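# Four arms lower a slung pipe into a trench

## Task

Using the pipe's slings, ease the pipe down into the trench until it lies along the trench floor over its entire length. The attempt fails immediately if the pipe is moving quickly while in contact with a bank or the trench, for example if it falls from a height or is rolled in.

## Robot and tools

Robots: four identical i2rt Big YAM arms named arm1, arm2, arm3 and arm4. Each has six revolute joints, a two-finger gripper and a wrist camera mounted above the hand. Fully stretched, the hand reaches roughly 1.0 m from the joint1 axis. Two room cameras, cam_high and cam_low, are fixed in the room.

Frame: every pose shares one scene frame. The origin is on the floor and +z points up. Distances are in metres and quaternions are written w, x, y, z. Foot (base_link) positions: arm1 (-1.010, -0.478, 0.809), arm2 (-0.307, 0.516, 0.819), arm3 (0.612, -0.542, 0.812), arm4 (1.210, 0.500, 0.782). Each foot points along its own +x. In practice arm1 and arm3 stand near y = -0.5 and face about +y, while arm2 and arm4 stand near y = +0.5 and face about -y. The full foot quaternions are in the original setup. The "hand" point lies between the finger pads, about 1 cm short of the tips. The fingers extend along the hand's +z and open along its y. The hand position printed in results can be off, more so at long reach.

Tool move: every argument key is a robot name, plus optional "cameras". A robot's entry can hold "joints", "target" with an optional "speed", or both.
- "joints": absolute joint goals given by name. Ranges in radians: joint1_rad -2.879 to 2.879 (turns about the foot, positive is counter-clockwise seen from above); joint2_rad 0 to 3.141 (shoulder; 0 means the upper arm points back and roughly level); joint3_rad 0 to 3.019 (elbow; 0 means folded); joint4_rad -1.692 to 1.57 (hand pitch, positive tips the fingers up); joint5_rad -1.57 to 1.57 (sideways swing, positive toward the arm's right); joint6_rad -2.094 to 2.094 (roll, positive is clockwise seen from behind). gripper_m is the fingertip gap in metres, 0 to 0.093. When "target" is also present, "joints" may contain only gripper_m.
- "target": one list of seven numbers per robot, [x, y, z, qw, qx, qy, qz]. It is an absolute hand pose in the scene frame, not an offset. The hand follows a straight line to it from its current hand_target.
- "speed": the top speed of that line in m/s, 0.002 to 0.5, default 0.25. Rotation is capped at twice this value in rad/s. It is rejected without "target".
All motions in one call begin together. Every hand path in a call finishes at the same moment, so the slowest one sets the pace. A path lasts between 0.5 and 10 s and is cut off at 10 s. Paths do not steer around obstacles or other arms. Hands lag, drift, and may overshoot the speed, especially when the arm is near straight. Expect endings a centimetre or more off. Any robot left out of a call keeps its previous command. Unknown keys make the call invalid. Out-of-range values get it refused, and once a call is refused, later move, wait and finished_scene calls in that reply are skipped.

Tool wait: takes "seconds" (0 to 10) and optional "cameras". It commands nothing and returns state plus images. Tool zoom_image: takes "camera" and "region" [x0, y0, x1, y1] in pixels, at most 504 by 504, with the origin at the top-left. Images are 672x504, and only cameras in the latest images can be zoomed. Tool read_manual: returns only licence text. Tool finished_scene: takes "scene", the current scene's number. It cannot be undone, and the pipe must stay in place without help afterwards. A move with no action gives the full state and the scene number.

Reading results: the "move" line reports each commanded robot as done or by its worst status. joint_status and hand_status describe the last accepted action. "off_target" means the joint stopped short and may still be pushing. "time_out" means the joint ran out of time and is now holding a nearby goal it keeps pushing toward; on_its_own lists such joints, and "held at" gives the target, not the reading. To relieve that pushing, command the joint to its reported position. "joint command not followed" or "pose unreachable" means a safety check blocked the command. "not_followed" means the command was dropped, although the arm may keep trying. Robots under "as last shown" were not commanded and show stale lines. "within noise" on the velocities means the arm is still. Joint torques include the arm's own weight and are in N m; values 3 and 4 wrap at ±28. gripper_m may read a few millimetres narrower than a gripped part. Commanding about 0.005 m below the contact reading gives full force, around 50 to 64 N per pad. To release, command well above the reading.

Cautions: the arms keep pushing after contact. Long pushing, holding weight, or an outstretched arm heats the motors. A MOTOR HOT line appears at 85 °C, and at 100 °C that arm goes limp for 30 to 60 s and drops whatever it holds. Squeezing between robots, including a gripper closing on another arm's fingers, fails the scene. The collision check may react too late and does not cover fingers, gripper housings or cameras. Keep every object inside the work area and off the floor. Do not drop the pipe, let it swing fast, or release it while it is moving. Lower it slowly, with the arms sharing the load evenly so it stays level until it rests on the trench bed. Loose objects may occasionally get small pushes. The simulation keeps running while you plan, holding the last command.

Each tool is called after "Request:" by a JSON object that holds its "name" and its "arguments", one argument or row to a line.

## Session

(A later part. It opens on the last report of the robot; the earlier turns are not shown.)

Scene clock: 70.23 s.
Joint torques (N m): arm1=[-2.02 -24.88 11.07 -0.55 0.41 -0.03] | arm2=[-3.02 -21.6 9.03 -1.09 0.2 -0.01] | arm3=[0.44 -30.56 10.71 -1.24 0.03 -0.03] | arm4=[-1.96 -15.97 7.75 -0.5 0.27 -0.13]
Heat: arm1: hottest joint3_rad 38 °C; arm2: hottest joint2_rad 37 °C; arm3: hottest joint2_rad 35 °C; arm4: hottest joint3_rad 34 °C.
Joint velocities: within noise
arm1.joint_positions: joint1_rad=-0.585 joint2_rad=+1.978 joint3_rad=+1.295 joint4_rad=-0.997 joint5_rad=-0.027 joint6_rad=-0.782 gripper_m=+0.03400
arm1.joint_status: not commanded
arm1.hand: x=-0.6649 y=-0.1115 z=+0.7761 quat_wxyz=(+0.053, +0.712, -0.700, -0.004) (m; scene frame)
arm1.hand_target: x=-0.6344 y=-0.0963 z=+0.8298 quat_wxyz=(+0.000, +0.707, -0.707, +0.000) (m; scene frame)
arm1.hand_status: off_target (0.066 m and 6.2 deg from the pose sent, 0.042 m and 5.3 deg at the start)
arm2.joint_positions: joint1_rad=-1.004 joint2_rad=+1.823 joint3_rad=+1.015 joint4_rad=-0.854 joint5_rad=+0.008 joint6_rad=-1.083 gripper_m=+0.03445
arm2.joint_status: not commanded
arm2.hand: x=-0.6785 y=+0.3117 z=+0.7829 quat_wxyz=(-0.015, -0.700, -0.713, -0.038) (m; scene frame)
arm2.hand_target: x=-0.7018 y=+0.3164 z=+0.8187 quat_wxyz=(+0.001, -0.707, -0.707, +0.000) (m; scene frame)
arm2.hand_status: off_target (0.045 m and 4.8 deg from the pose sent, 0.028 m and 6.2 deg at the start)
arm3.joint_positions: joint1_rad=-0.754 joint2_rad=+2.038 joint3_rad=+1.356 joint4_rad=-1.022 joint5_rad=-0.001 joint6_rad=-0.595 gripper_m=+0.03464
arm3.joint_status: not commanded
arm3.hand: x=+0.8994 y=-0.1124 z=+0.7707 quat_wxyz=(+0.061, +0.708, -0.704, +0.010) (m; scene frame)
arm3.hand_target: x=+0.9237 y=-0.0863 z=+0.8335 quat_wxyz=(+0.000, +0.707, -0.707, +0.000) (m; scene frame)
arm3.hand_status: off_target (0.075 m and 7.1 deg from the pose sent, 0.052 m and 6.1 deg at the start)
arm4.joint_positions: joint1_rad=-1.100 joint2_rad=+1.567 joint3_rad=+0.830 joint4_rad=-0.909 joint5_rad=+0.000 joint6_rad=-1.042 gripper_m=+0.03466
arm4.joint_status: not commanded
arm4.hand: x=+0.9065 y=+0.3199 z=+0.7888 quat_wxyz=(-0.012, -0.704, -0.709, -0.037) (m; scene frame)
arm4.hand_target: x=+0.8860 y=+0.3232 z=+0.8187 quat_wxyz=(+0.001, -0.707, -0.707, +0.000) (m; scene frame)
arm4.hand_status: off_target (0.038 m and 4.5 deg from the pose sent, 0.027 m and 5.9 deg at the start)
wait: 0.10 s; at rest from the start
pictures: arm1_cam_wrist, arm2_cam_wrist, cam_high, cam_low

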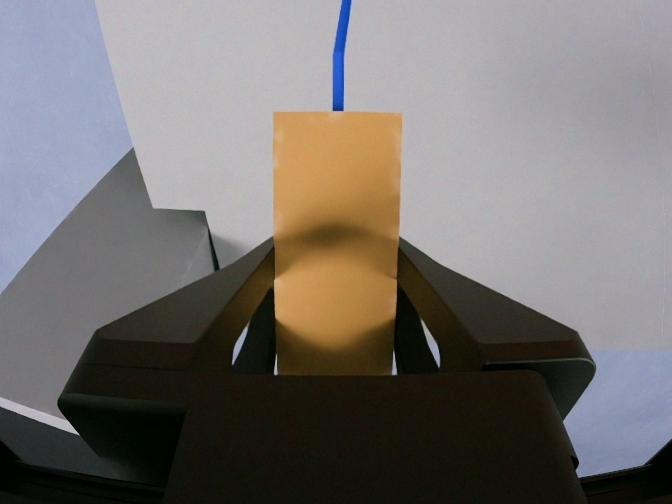

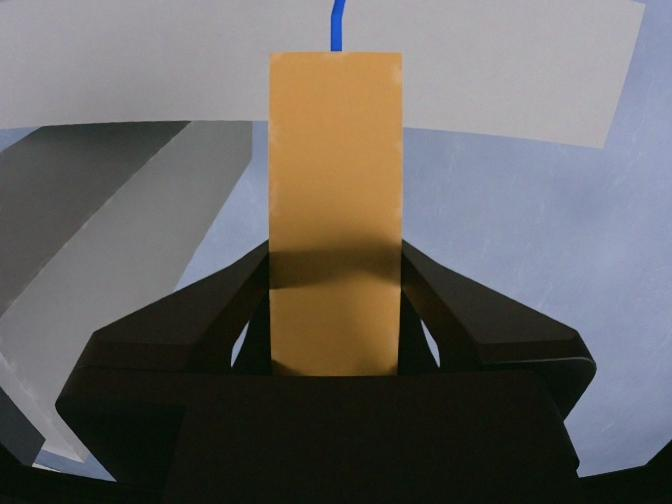

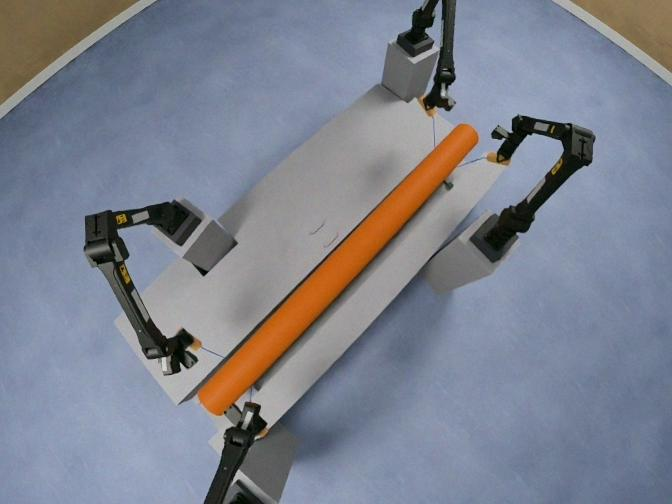

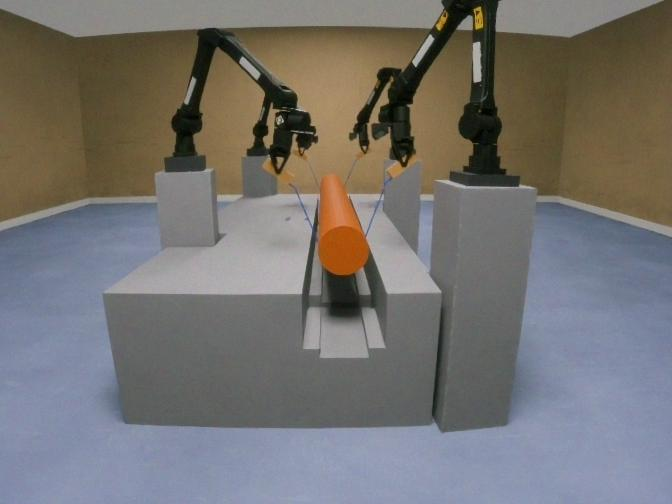

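Request:
{"name": "move", "arguments": {
  "arm1": {"target": [-0.632,-0.054,0.68,0,0.7071,-0.7071,0], "speed": 0.08},
  "arm2": {"target": [-0.703,0.288,0.667,0,0.7071,0.7071,0], "speed": 0.08},
  "arm3": {"target": [0.926,-0.049,0.692,0,0.7071,-0.7071,0], "speed": 0.08},
  "arm4": {"target": [0.883,0.287,0.662,0,0.7071,0.7071,0], "speed": 0.08},
  "cameras": ["cam_low"]
}}

Request:
{"name": "zoom_image", "arguments": {
  "camera": "cam_low",
  "region": [240, 130, 460, 400]
}}

Scene clock: 76.90 s.
Joint torques (N m): arm1=[-1.32 -26.11 8.96 -0.31 0.2 0] | arm2=[-1.08 -23 7.23 -1.06 0.01 0.06] | arm3=[0.97 -32.44 8.44 -0.9 -0.05 -0.02] | arm4=[0.03 -18.49 4.72 -0.23 0.13 0.16]
Heat: arm1: hottest joint3_rad 38 °C; arm2: hottest joint2_rad 37 °C; arm3: hottest joint2_rad 35 °C; arm4: hottest joint3_rad 34 °C.
move: arm1 off_target; arm2 off_target; arm3 off_target; arm4 off_target
Joint velocities: within noise
arm1.joint_positions: joint1_rad=-0.535 joint2_rad=+2.273 joint3_rad=+1.350 joint4_rad=-0.743 joint5_rad=-0.023 joint6_rad=-0.730 gripper_m=+0.03400
arm1.joint_status: not commanded
arm1.hand: x=-0.6665 y=-0.0801 z=+0.6364 quat_wxyz=(+0.046, +0.712, -0.701, +0.000) (m; scene frame)
arm1.hand_target: x=-0.6336 y=-0.0559 z=+0.6805 quat_wxyz=(+0.000, +0.707, -0.707, +0.000) (m; scene frame)
arm1.hand_status: off_target (0.061 m and 5.4 deg from the pose sent, 0.117 m and 6.2 deg at the start)
arm2.joint_positions: joint1_rad=-0.980 joint2_rad=+2.171 joint3_rad=+1.000 joint4_rad=-0.503 joint5_rad=+0.010 joint6_rad=-1.041 gripper_m=+0.03445
arm2.joint_status: not commanded
arm2.hand: x=-0.6666 y=+0.3051 z=+0.6318 quat_wxyz=(-0.013, -0.706, -0.707, -0.044) (m; scene frame)
arm2.hand_target: x=-0.7016 y=+0.2889 z=+0.6667 quat_wxyz=(+0.000, -0.707, -0.707, +0.000) (m; scene frame)
arm2.hand_status: off_target (0.053 m and 5.3 deg from the pose sent, 0.121 m and 4.8 deg at the start)
arm3.joint_positions: joint1_rad=-0.728 joint2_rad=+2.318 joint3_rad=+1.415 joint4_rad=-0.793 joint5_rad=+0.000 joint6_rad=-0.563 gripper_m=+0.03464
arm3.joint_status: not commanded
arm3.hand: x=+0.8982 y=-0.0887 z=+0.6353 quat_wxyz=(+0.057, +0.706, -0.706, +0.012) (m; scene frame)
arm3.hand_target: x=+0.9242 y=-0.0519 z=+0.6920 quat_wxyz=(+0.000, +0.707, -0.707, +0.000) (m; scene frame)
arm3.hand_status: off_target (0.075 m and 6.6 deg from the pose sent, 0.105 m and 7.1 deg at the start)
arm4.joint_positions: joint1_rad=-1.053 joint2_rad=+1.977 joint3_rad=+0.797 joint4_rad=-0.470 joint5_rad=+0.002 joint6_rad=-0.995 gripper_m=+0.03466
arm4.joint_status: not commanded
arm4.hand: x=+0.9097 y=+0.3017 z=+0.6343 quat_wxyz=(-0.010, -0.704, -0.709, -0.040) (m; scene frame)
arm4.hand_target: x=+0.8838 y=+0.2874 z=+0.6614 quat_wxyz=(+0.000, -0.707, -0.707, +0.000) (m; scene frame)
arm4.hand_status: off_target (0.041 m and 4.7 deg from the pose sent, 0.133 m and 4.5 deg at the start)
pictures: cam_low

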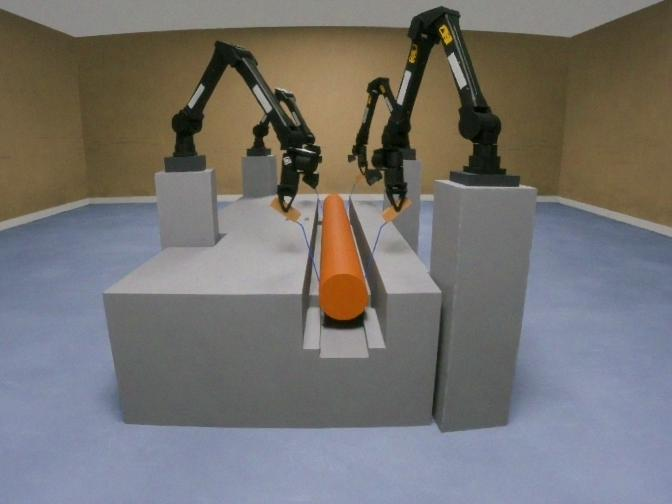

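Scaled by 1.867.

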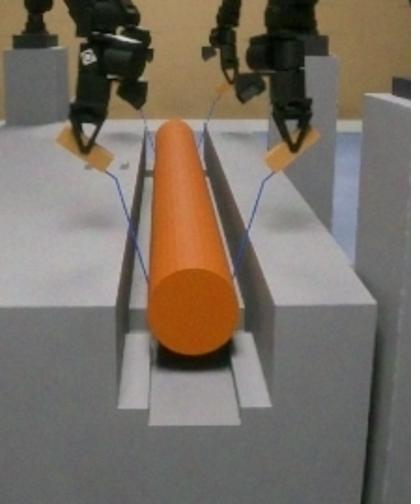

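Request:
{"name": "move", "arguments": {
  "arm1": {"target": [-0.637,-0.058,0.575,0,0.7071,-0.7071,0], "speed": 0.04},
  "arm2": {"target": [-0.70,0.283,0.565,0,0.7071,0.7071,0], "speed": 0.04},
  "arm3": {"target": [0.922,-0.054,0.582,0,0.7071,-0.7071,0], "speed": 0.04},
  "arm4": {"target": [0.886,0.283,0.562,0,0.7071,0.7071,0], "speed": 0.04},
  "cameras": ["cam_low", "cam_high", "arm1_cam_wrist", "arm2_cam_wrist", "arm3_cam_wrist", "arm4_cam_wrist"]
}}

Request:
{"name": "zoom_image", "arguments": {
  "camera": "cam_low",
  "region": [240, 130, 460, 400]
}}

Request:
{"name": "zoom_image", "arguments": {
  "camera": "cam_low",
  "region": [260, 150, 420, 270]
}}

Scene clock: 83.23 s.
Joint torques (N m): arm1=[-0.67 -19.84 7.2 0.85 0.09 0.05] | arm2=[-0.67 -17.67 5.41 0.03 -0.1 0.15] | arm3=[0.91 -24.94 6.84 0.39 -0.08 0] | arm4=[0.5 -13.74 3.48 0.66 0.11 0.26]
Heat: arm1: hottest joint3_rad 38 °C; arm2: hottest joint2_rad 37 °C; arm3: hottest joint2_rad 36 °C; arm4: hottest joint3_rad 33 °C.
move: arm1 off_target; arm2 off_target; arm3 off_target; arm4 off_target
Joint velocities: within noise
arm1.joint_positions: joint1_rad=-0.538 joint2_rad=+2.389 joint3_rad=+1.402 joint4_rad=-0.597 joint5_rad=-0.019 joint6_rad=-0.729 gripper_m=+0.03400
arm1.joint_status: not commanded
arm1.hand: x=-0.6471 y=-0.0624 z=+0.5850 quat_wxyz=(+0.006, +0.711, -0.703, -0.001) (m; scene frame)
arm1.hand_target: x=-0.6374 y=-0.0583 z=+0.5754 quat_wxyz=(+0.000, +0.707, -0.707, +0.000) (m; scene frame)
arm1.hand_status: off_target (0.015 m and 1.0 deg from the pose sent, 0.072 m and 5.4 deg at the start)
arm2.joint_positions: joint1_rad=-0.974 joint2_rad=+2.355 joint3_rad=+1.078 joint4_rad=-0.341 joint5_rad=+0.012 joint6_rad=-1.039 gripper_m=+0.03445
arm2.joint_status: not commanded
arm2.hand: x=-0.6839 y=+0.2912 z=+0.5634 quat_wxyz=(-0.005, -0.706, -0.708, -0.018) (m; scene frame)
arm2.hand_target: x=-0.6997 y=+0.2832 z=+0.5654 quat_wxyz=(+0.000, -0.707, -0.707, +0.000) (m; scene frame)
arm2.hand_status: off_target (0.018 m and 2.1 deg from the pose sent, 0.078 m and 5.3 deg at the start)
arm3.joint_positions: joint1_rad=-0.728 joint2_rad=+2.436 joint3_rad=+1.465 joint4_rad=-0.641 joint5_rad=+0.001 joint6_rad=-0.563 gripper_m=+0.03464
arm3.joint_status: not commanded
arm3.hand: x=+0.9116 y=-0.0672 z=+0.5808 quat_wxyz=(+0.015, +0.707, -0.707, +0.003) (m; scene frame)
arm3.hand_target: x=+0.9218 y=-0.0544 z=+0.5824 quat_wxyz=(+0.000, +0.707, -0.707, +0.000) (m; scene frame)
arm3.hand_status: off_target (0.017 m and 1.8 deg from the pose sent, 0.068 m and 6.6 deg at the start)
arm4.joint_positions: joint1_rad=-1.048 joint2_rad=+2.196 joint3_rad=+0.843 joint4_rad=-0.253 joint5_rad=+0.002 joint6_rad=-0.990 gripper_m=+0.03466
arm4.joint_status: not commanded
arm4.hand: x=+0.9004 y=+0.2929 z=+0.5603 quat_wxyz=(-0.005, -0.704, -0.710, -0.018) (m; scene frame)
arm4.hand_target: x=+0.8863 y=+0.2831 z=+0.5624 quat_wxyz=(+0.000, -0.707, -0.707, +0.000) (m; scene frame)
arm4.hand_status: off_target (0.018 m and 2.2 deg from the pose sent, 0.078 m and 4.7 deg at the start)
pictures: arm1_cam_wrist, arm2_cam_wrist, arm3_cam_wrist, arm4_cam_wrist, cam_high, cam_low

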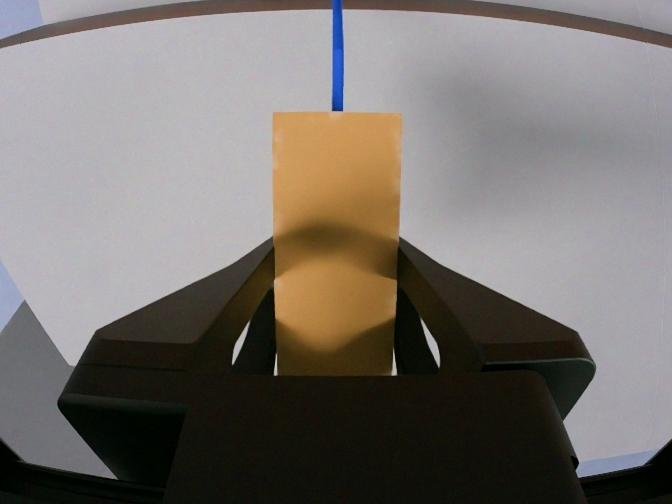

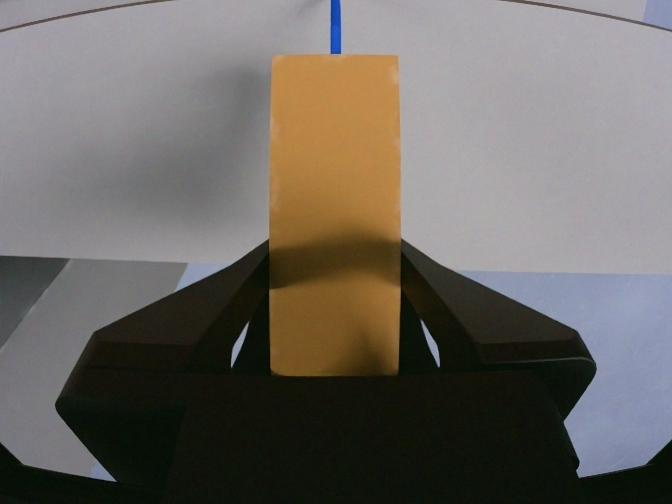

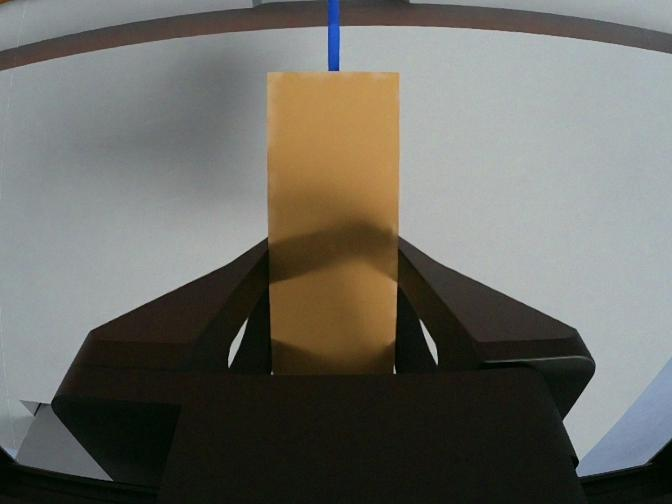

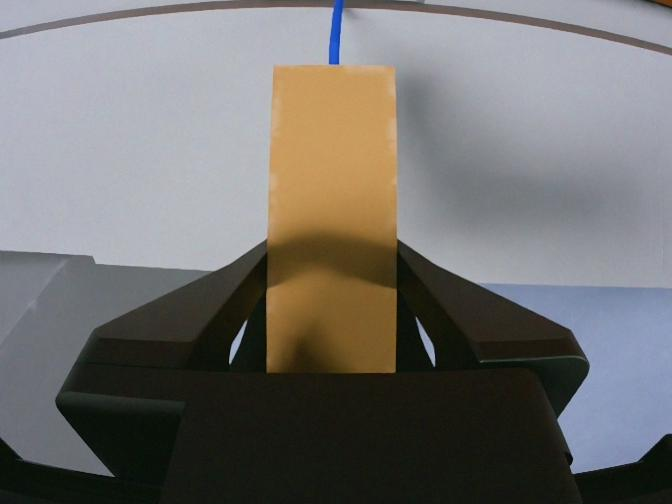

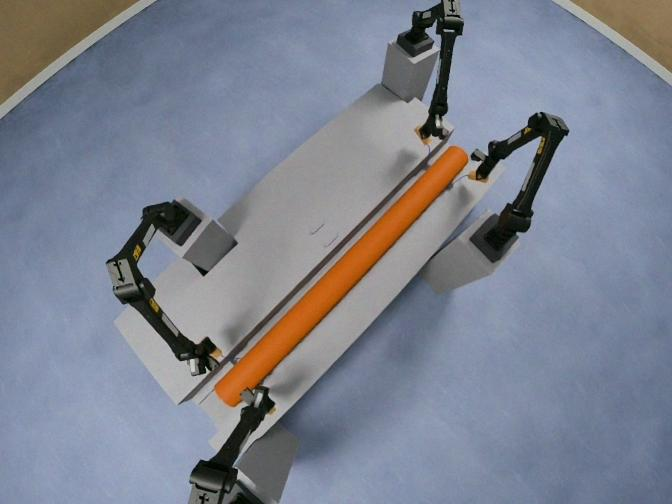

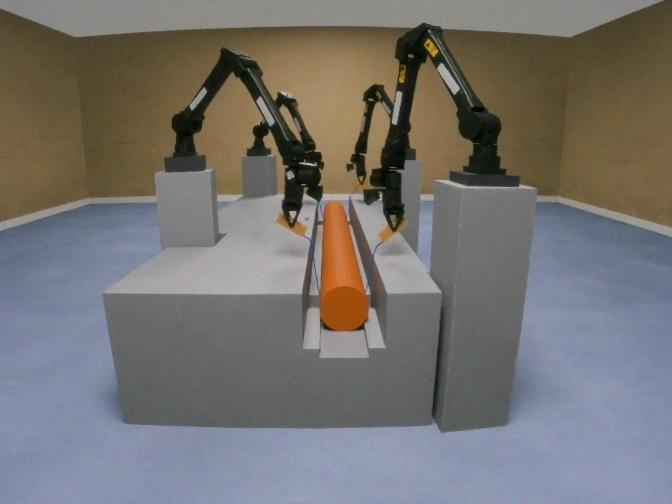

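Scaled by 1.867.

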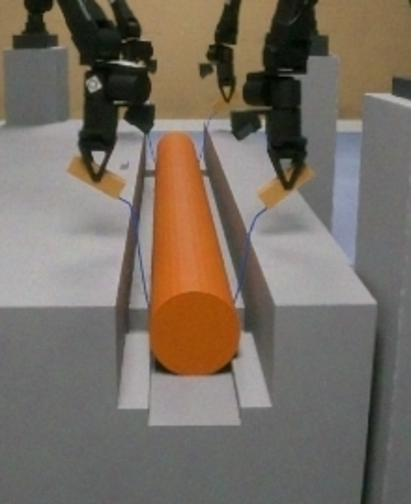

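Scaled by 3.150.

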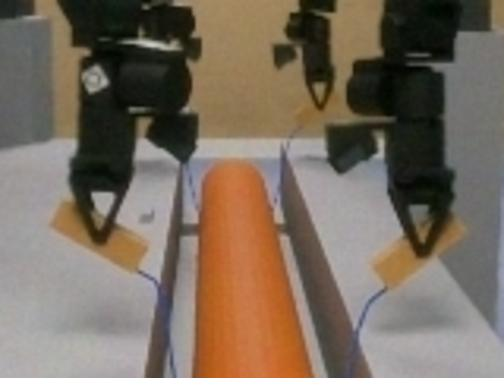

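Request:
{"name": "move", "arguments": {
  "arm1": {"target": [-0.657,-0.16,0.478,-0.1591,0.689,-0.689,-0.1591], "speed": 0.14},
  "arm2": {"target": [-0.693,0.296,0.487,0.183,0.683,0.683,-0.183], "speed": 0.14},
  "arm3": {"target": [0.91,-0.16,0.484,-0.1711,0.6861,-0.6861,-0.1711], "speed": 0.14},
  "arm4": {"target": [0.893,0.296,0.489,0.1949,0.6797,0.6797,-0.1949], "speed": 0.14},
  "cameras": ["cam_low", "arm1_cam_wrist", "arm2_cam_wrist", "arm3_cam_wrist", "arm4_cam_wrist"]
}}

Request:
{"name": "zoom_image", "arguments": {
  "camera": "cam_low",
  "region": [240, 150, 440, 300]
}}

Scene clock: 91.93 s.
Joint torques (N m): arm1=[-0.56 -16.56 1.4 1.63 -0.42 -0.12] | arm2=[-1.32 -17.55 2.02 0.51 -0.69 0.04] | arm3=[0.85 -20.42 1.14 1.24 -0.61 -0.06] | arm4=[-0.09 -13.68 0.01 1.17 -0.48 0.01]
Heat: arm1: hottest joint3_rad 37 °C; arm2: hottest joint2_rad 36 °C; arm3: hottest joint2_rad 35 °C; arm4: hottest joint3_rad 33 °C.
move: arm1 off_target; arm2 off_target; arm3 done; arm4 done
Joint velocities: within noise
arm1.joint_positions: joint1_rad=-0.779 joint2_rad=+2.561 joint3_rad=+1.090 joint4_rad=+0.176 joint5_rad=-0.380 joint6_rad=-0.896 gripper_m=+0.03400
arm1.joint_status: not commanded
arm1.hand: x=-0.6520 y=-0.1546 z=+0.4874 quat_wxyz=(-0.162, +0.687, -0.690, -0.158) (m; scene frame)
arm1.hand_target: x=-0.6571 y=-0.1600 z=+0.4783 quat_wxyz=(-0.159, +0.689, -0.689, -0.159) (m; scene frame)
arm1.hand_status: off_target (0.012 m and 0.4 deg from the pose sent, 0.145 m and 26.4 deg at the start)
arm2.joint_positions: joint1_rad=-1.172 joint2_rad=+2.600 joint3_rad=+1.051 joint4_rad=+0.122 joint5_rad=-0.473 joint6_rad=-1.192 gripper_m=+0.03445
arm2.joint_status: not commanded
arm2.hand: x=-0.6799 y=+0.2970 z=+0.4848 quat_wxyz=(-0.189, -0.686, -0.682, +0.167) (m; scene frame)
arm2.hand_target: x=-0.6928 y=+0.2961 z=+0.4872 quat_wxyz=(-0.183, -0.683, -0.683, +0.183) (m; scene frame)
arm2.hand_status: off_target (0.013 m and 2.0 deg from the pose sent, 0.077 m and 31.1 deg at the start)
arm3.joint_positions: joint1_rad=-0.941 joint2_rad=+2.584 joint3_rad=+1.063 joint4_rad=+0.292 joint5_rad=-0.327 joint6_rad=-0.712 gripper_m=+0.03464
arm3.joint_status: not commanded
arm3.hand: x=+0.9084 y=-0.1599 z=+0.4854 quat_wxyz=(-0.166, +0.685, -0.689, -0.170) (m; scene frame)
arm3.hand_target: x=+0.9099 y=-0.1600 z=+0.4841 quat_wxyz=(-0.171, +0.686, -0.686, -0.171) (m; scene frame)
arm3.hand_status: done (0.002 m and 0.7 deg from the pose sent, 0.134 m and 29.5 deg at the start)
arm4.joint_positions: joint1_rad=-1.289 joint2_rad=+2.494 joint3_rad=+0.801 joint4_rad=+0.303 joint5_rad=-0.513 joint6_rad=-1.161 gripper_m=+0.03466
arm4.joint_status: not commanded
arm4.hand: x=+0.9023 y=+0.2976 z=+0.4868 quat_wxyz=(-0.200, -0.686, -0.676, +0.180) (m; scene frame)
arm4.hand_target: x=+0.8929 y=+0.2961 z=+0.4891 quat_wxyz=(-0.195, -0.680, -0.680, +0.195) (m; scene frame)
arm4.hand_status: done (0.010 m and 2.0 deg from the pose sent, 0.072 m and 33.1 deg at the start)
pictures: arm1_cam_wrist, arm2_cam_wrist, arm3_cam_wrist, arm4_cam_wrist, cam_low

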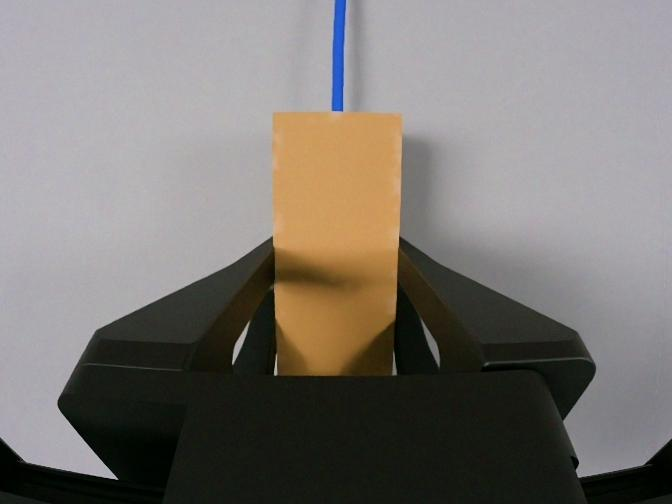

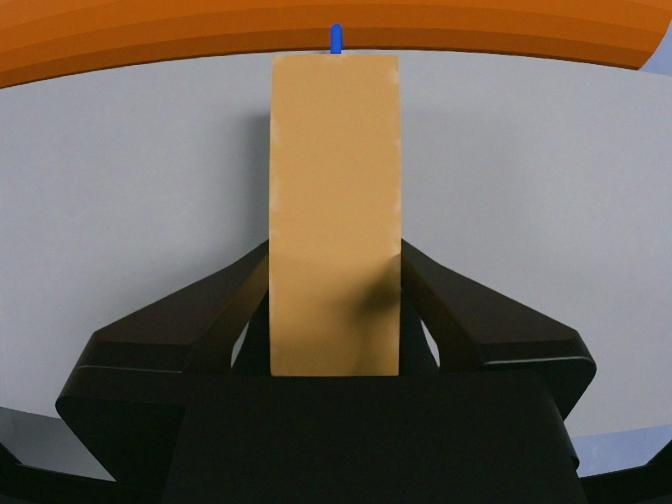

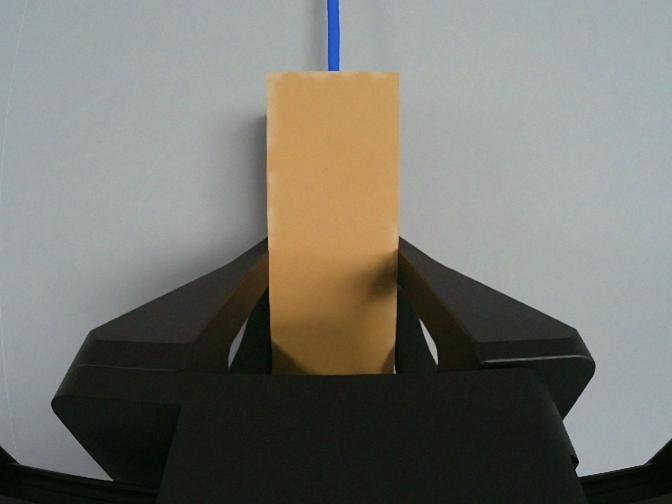

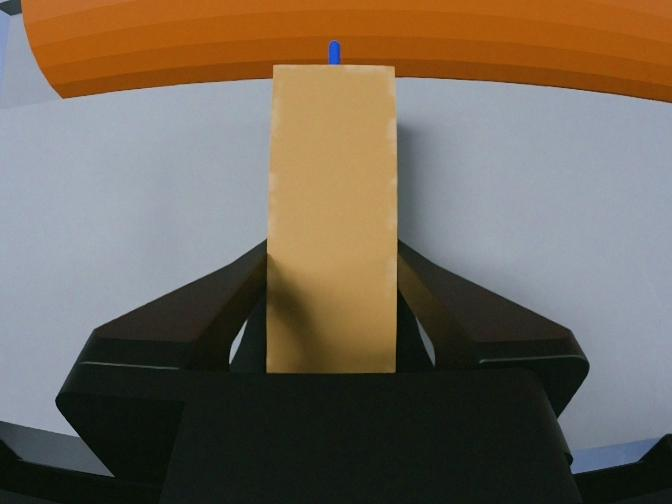

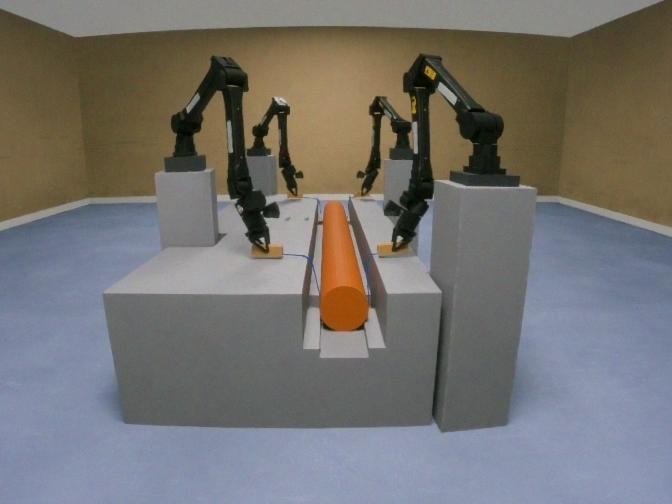

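Scaled by 2.520.

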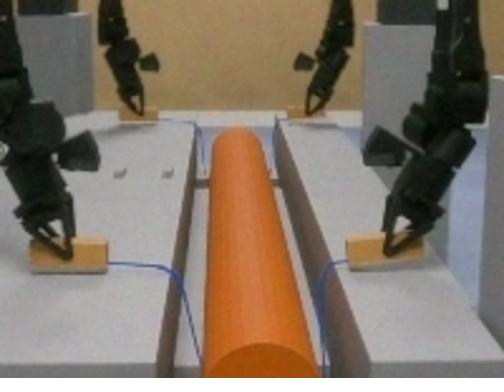

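Request:
{"name": "move", "arguments": {
  "arm1": {"target": [-0.657,-0.16,0.456,-0.1591,0.689,-0.689,-0.1591], "speed": 0.06},
  "arm2": {"target": [-0.693,0.298,0.463,0.183,0.683,0.683,-0.183], "speed": 0.06},
  "arm3": {"target": [0.91,-0.16,0.460,-0.1711,0.6861,-0.6861,-0.1711], "speed": 0.06},
  "arm4": {"target": [0.893,0.298,0.464,0.1949,0.6797,0.6797,-0.1949], "speed": 0.06},
  "cameras": ["cam_low"]
}}

Request:
{"name": "zoom_image", "arguments": {
  "camera": "cam_low",
  "region": [240, 150, 440, 300]
}}

Scene clock: 95.60 s.
Joint torques (N m): arm1=[-0.67 -15.09 2.96 1.65 -0.18 -0.1] | arm2=[-1.14 -15.27 2.77 0.5 0.01 0.1] | arm3=[1.08 -18.43 2.51 1.24 -0.36 -0.05] | arm4=[0.03 -11.4 0.42 1.02 0.21 0.05]
Heat: arm1: hottest joint3_rad 36 °C; arm2: hottest joint2_rad 36 °C; arm3: hottest joint2_rad 35 °C; arm4: hottest joint3_rad 33 °C.
move: arm1 off_target; arm2 off_target; arm3 off_target; arm4 done
Joint velocities: within noise
arm1.joint_positions: joint1_rad=-0.779 joint2_rad=+2.594 joint3_rad=+1.100 joint4_rad=+0.196 joint5_rad=-0.386 joint6_rad=-0.897 gripper_m=+0.03400
arm1.joint_status: not commanded
arm1.hand: x=-0.6560 y=-0.1563 z=+0.4750 quat_wxyz=(-0.161, +0.687, -0.690, -0.162) (m; scene frame)
arm1.hand_target: x=-0.6577 y=-0.1605 z=+0.4568 quat_wxyz=(-0.159, +0.689, -0.689, -0.159) (m; scene frame)
arm1.hand_status: off_target (0.019 m and 0.4 deg from the pose sent, 0.032 m and 0.4 deg at the start)
arm2.joint_positions: joint1_rad=-1.179 joint2_rad=+2.638 joint3_rad=+1.084 joint4_rad=+0.142 joint5_rad=-0.491 joint6_rad=-1.203 gripper_m=+0.03445
arm2.joint_status: not commanded
arm2.hand: x=-0.6862 y=+0.2952 z=+0.4728 quat_wxyz=(-0.193, -0.681, -0.683, +0.178) (m; scene frame)
arm2.hand_target: x=-0.6928 y=+0.2981 z=+0.4635 quat_wxyz=(-0.183, -0.683, -0.683, +0.183) (m; scene frame)
arm2.hand_status: off_target (0.012 m and 1.2 deg from the pose sent, 0.025 m and 2.0 deg at the start)
arm3.joint_positions: joint1_rad=-0.943 joint2_rad=+2.623 joint3_rad=+1.085 joint4_rad=+0.316 joint5_rad=-0.334 joint6_rad=-0.714 gripper_m=+0.03464
arm3.joint_status: not commanded
arm3.hand: x=+0.9085 y=-0.1598 z=+0.4718 quat_wxyz=(-0.169, +0.685, -0.688, -0.172) (m; scene frame)
arm3.hand_target: x=+0.9097 y=-0.1603 z=+0.4604 quat_wxyz=(-0.171, +0.686, -0.686, -0.171) (m; scene frame)
arm3.hand_status: off_target (0.012 m and 0.4 deg from the pose sent, 0.025 m and 0.7 deg at the start)
arm4.joint_positions: joint1_rad=-1.298 joint2_rad=+2.541 joint3_rad=+0.837 joint4_rad=+0.338 joint5_rad=-0.534 joint6_rad=-1.171 gripper_m=+0.03466
arm4.joint_status: not commanded
arm4.hand: x=+0.8943 y=+0.2950 z=+0.4735 quat_wxyz=(-0.203, -0.681, -0.676, +0.195) (m; scene frame)
arm4.hand_target: x=+0.8931 y=+0.2981 z=+0.4643 quat_wxyz=(-0.195, -0.680, -0.680, +0.195) (m; scene frame)
arm4.hand_status: done (0.010 m and 1.0 deg from the pose sent, 0.025 m and 2.0 deg at the start)
pictures: cam_low

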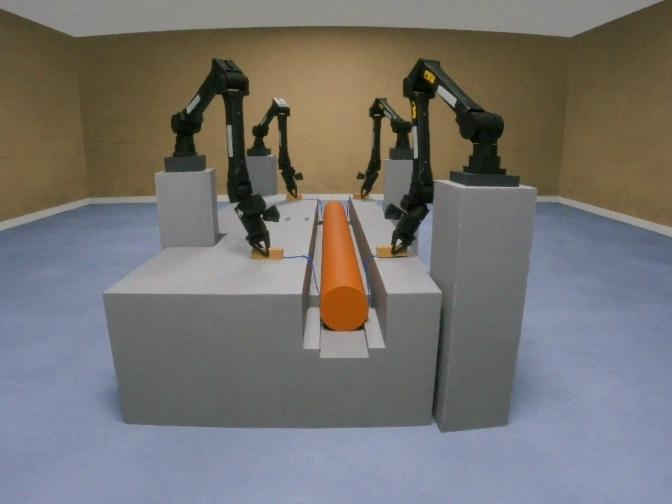

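Scaled by 2.520.

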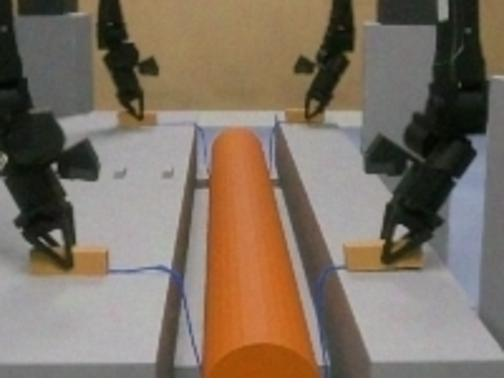

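Request:
{"name": "move", "arguments": {
  "arm1": {"joints": {"gripper_m": 0.07}},
  "arm2": {"joints": {"gripper_m": 0.07}},
  "arm3": {"joints": {"gripper_m": 0.07}},
  "arm4": {"joints": {"gripper_m": 0.07}},
  "cameras": []
}}

Request:
{"name": "move", "arguments": {
  "arm1": {"target": [-0.657,-0.21,0.56,-0.1591,0.689,-0.689,-0.1591], "speed": 0.15},
  "arm2": {"target": [-0.69,0.365,0.56,0.183,0.683,0.683,-0.183], "speed": 0.15},
  "arm3": {"target": [0.91,-0.21,0.56,-0.1711,0.6861,-0.6861,-0.1711], "speed": 0.15},
  "arm4": {"target": [0.895,0.365,0.56,0.1949,0.6797,0.6797,-0.1949], "speed": 0.15},
  "cameras": ["cam_low", "cam_high"]
}}

Request:
{"name": "zoom_image", "arguments": {
  "camera": "cam_low",
  "region": [240, 130, 460, 400]
}}

Scene clock: 100.77 s.
Joint torques (N m): arm1=[-0.56 -15.56 2.15 1.57 -0.24 -0.11] | arm2=[-1.14 -16.91 1.66 0.47 -0.45 0.12] | arm3=[1.03 -19.72 1.61 1.16 -0.35 -0.05] | arm4=[0.03 -13.33 -0.34 1.02 -0.21 0.04]
Heat: arm1: hottest joint3_rad 36 °C; arm2: hottest joint2_rad 36 °C; arm3: hottest joint2_rad 35 °C; arm4: hottest joint3_rad 32 °C.
move: arm1 done; arm2 done; arm3 done; arm4 done
Joint velocities: within noise
arm1.joint_positions: joint1_rad=-0.779 joint2_rad=+2.609 joint3_rad=+1.114 joint4_rad=+0.200 joint5_rad=-0.385 joint6_rad=-0.897 gripper_m=+0.06993
arm1.joint_status: all done
arm1.hand: x=-0.6543 y=-0.1556 z=+0.4695 quat_wxyz=(-0.162, +0.688, -0.689, -0.161) (m; scene frame)
arm1.hand_target: x=-0.6576 y=-0.1604 z=+0.4568 quat_wxyz=(-0.159, +0.689, -0.689, -0.159) (m; scene frame)
arm1.hand_status: not commanded
arm2.joint_positions: joint1_rad=-1.179 joint2_rad=+2.656 joint3_rad=+1.095 joint4_rad=+0.144 joint5_rad=-0.480 joint6_rad=-1.204 gripper_m=+0.06996
arm2.joint_status: all done
arm2.hand: x=-0.6859 y=+0.2969 z=+0.4652 quat_wxyz=(-0.188, -0.683, -0.684, +0.175) (m; scene frame)
arm2.hand_target: x=-0.6928 y=+0.2981 z=+0.4634 quat_wxyz=(-0.183, -0.683, -0.683, +0.183) (m; scene frame)
arm2.hand_status: not commanded
arm3.joint_positions: joint1_rad=-0.943 joint2_rad=+2.635 joint3_rad=+1.096 joint4_rad=+0.318 joint5_rad=-0.334 joint6_rad=-0.714 gripper_m=+0.06992
arm3.joint_status: all done
arm3.hand: x=+0.9097 y=-0.1586 z=+0.4675 quat_wxyz=(-0.169, +0.685, -0.688, -0.172) (m; scene frame)
arm3.hand_target: x=+0.9097 y=-0.1603 z=+0.4604 quat_wxyz=(-0.171, +0.686, -0.686, -0.171) (m; scene frame)
arm3.hand_status: not commanded
arm4.joint_positions: joint1_rad=-1.298 joint2_rad=+2.563 joint3_rad=+0.846 joint4_rad=+0.338 joint5_rad=-0.522 joint6_rad=-1.172 gripper_m=+0.06991
arm4.joint_status: all done
arm4.hand: x=+0.8974 y=+0.2979 z=+0.4650 quat_wxyz=(-0.200, -0.683, -0.677, +0.188) (m; scene frame)
arm4.hand_target: x=+0.8930 y=+0.2980 z=+0.4643 quat_wxyz=(-0.195, -0.680, -0.680, +0.195) (m; scene frame)
arm4.hand_status: not commanded
pictures: none
No camera images: "cameras" was empty.

Scene clock: 102.33 s.
Joint torques (N m): arm1=[-0.32 -17.32 1.46 0.49 -0.43 -0.07] | arm2=[-1.08 -16.97 1.22 -0.76 -0.62 0.05] | arm3=[0.73 -19.9 0.98 0.27 -0.58 -0.06] | arm4=[0.09 -13.22 -0.1 -0.09 -0.43 0]
Heat: arm1: hottest joint2_rad 35 °C; arm2: hottest joint2_rad 36 °C; arm3: hottest joint2_rad 35 °C; arm4: hottest joint3_rad 32 °C.
move: arm1 done; arm2 done; arm3 done; arm4 done
Joint velocities: within noise
arm1.joint_positions: joint1_rad=-0.884 joint2_rad=+2.350 joint3_rad=+0.911 joint4_rad=+0.107 joint5_rad=-0.407 joint6_rad=-1.007 gripper_m=+0.06993
arm1.joint_status: not commanded
arm1.hand: x=-0.6545 y=-0.2069 z=+0.5593 quat_wxyz=(-0.164, +0.688, -0.690, -0.158) (m; scene frame)
arm1.hand_target: x=-0.6570 y=-0.2100 z=+0.5600 quat_wxyz=(-0.159, +0.689, -0.689, -0.159) (m; scene frame)
arm1.hand_status: done (0.004 m and 0.6 deg from the pose sent, 0.106 m and 0.4 deg at the start)
arm2.joint_positions: joint1_rad=-1.338 joint2_rad=+2.392 joint3_rad=+0.917 joint4_rad=+0.002 joint5_rad=-0.497 joint6_rad=-1.375 gripper_m=+0.06996
arm2.joint_status: not commanded
arm2.hand: x=-0.6914 y=+0.3625 z=+0.5574 quat_wxyz=(-0.181, -0.683, -0.683, +0.185) (m; scene frame)
arm2.hand_target: x=-0.6899 y=+0.3650 z=+0.5600 quat_wxyz=(-0.183, -0.683, -0.683, +0.183) (m; scene frame)
arm2.hand_status: done (0.004 m and 0.3 deg from the pose sent, 0.117 m and 1.2 deg at the start)
arm3.joint_positions: joint1_rad=-1.029 joint2_rad=+2.373 joint3_rad=+0.865 joint4_rad=+0.260 joint5_rad=-0.358 joint6_rad=-0.802 gripper_m=+0.06993
arm3.joint_status: not commanded
arm3.hand: x=+0.9082 y=-0.2087 z=+0.5570 quat_wxyz=(-0.171, +0.686, -0.687, -0.171) (m; scene frame)
arm3.hand_target: x=+0.9100 y=-0.2099 z=+0.5600 quat_wxyz=(-0.171, +0.686, -0.686, -0.171) (m; scene frame)
arm3.hand_status: done (0.004 m and 0.1 deg from the pose sent, 0.106 m and 0.3 deg at the start)
arm4.joint_positions: joint1_rad=-1.494 joint2_rad=+2.268 joint3_rad=+0.681 joint4_rad=+0.109 joint5_rad=-0.546 joint6_rad=-1.394 gripper_m=+0.06991
arm4.joint_status: not commanded
arm4.hand: x=+0.8954 y=+0.3640 z=+0.5561 quat_wxyz=(-0.195, -0.683, -0.677, +0.193) (m; scene frame)
arm4.hand_target: x=+0.8951 y=+0.3649 z=+0.5599 quat_wxyz=(-0.195, -0.680, -0.680, +0.195) (m; scene frame)
arm4.hand_status: done (0.004 m and 0.5 deg from the pose sent, 0.116 m and 1.1 deg at the start)
pictures: cam_high, cam_low

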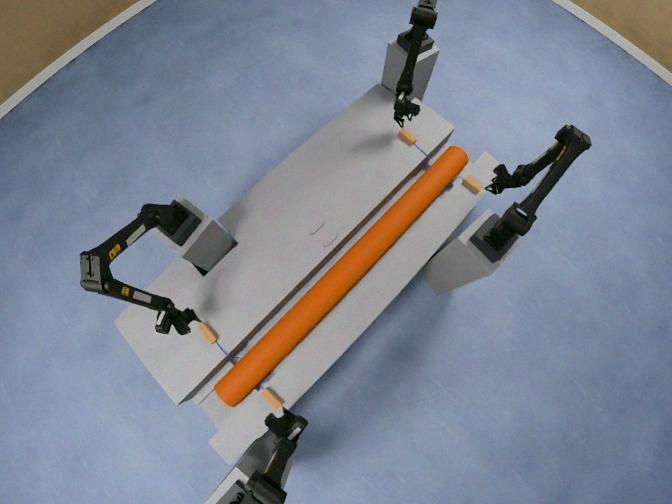

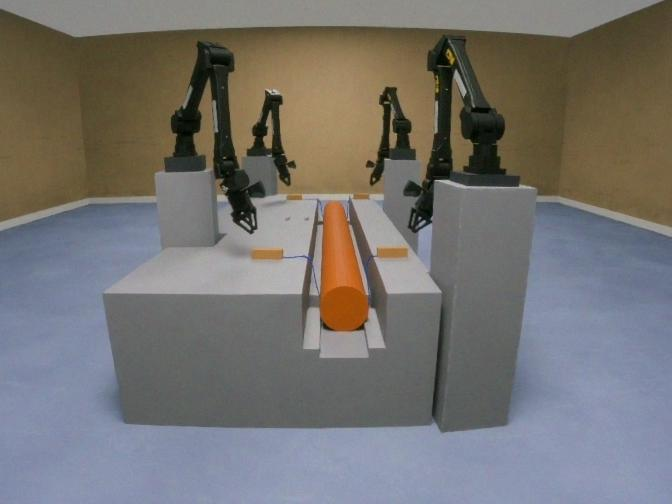

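Scaled by 1.867.

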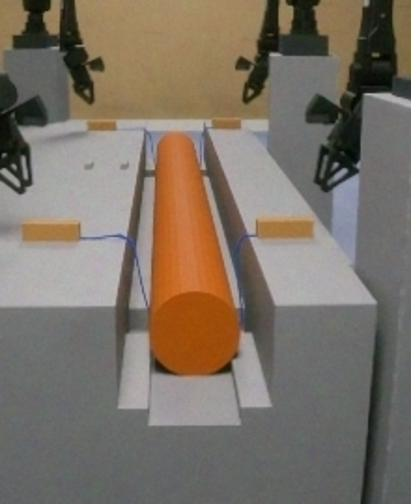

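Request:
{"name": "zoom_image", "arguments": {
  "camera": "cam_low",
  "region": [295, 270, 395, 365]
}}

Request:
{"name": "zoom_image", "arguments": {
  "camera": "cam_high",
  "region": [180, 120, 520, 460]
}}

Scaled by 5.040.

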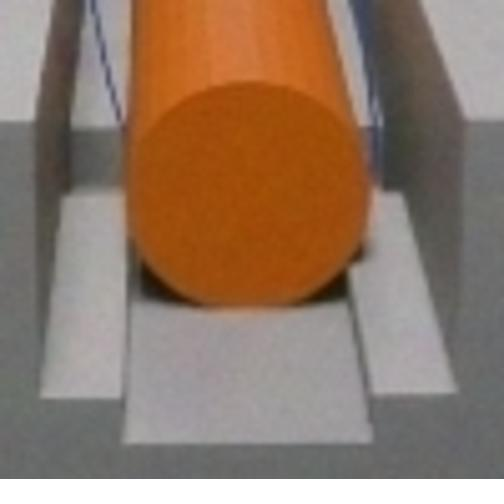

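Scaled by 1.482.

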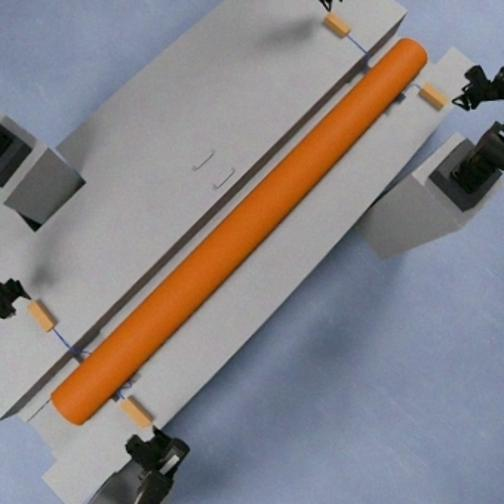

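Request:
{"name": "finished_scene", "arguments": {
  "scene": 3
}}

The scene is finished: the task was done.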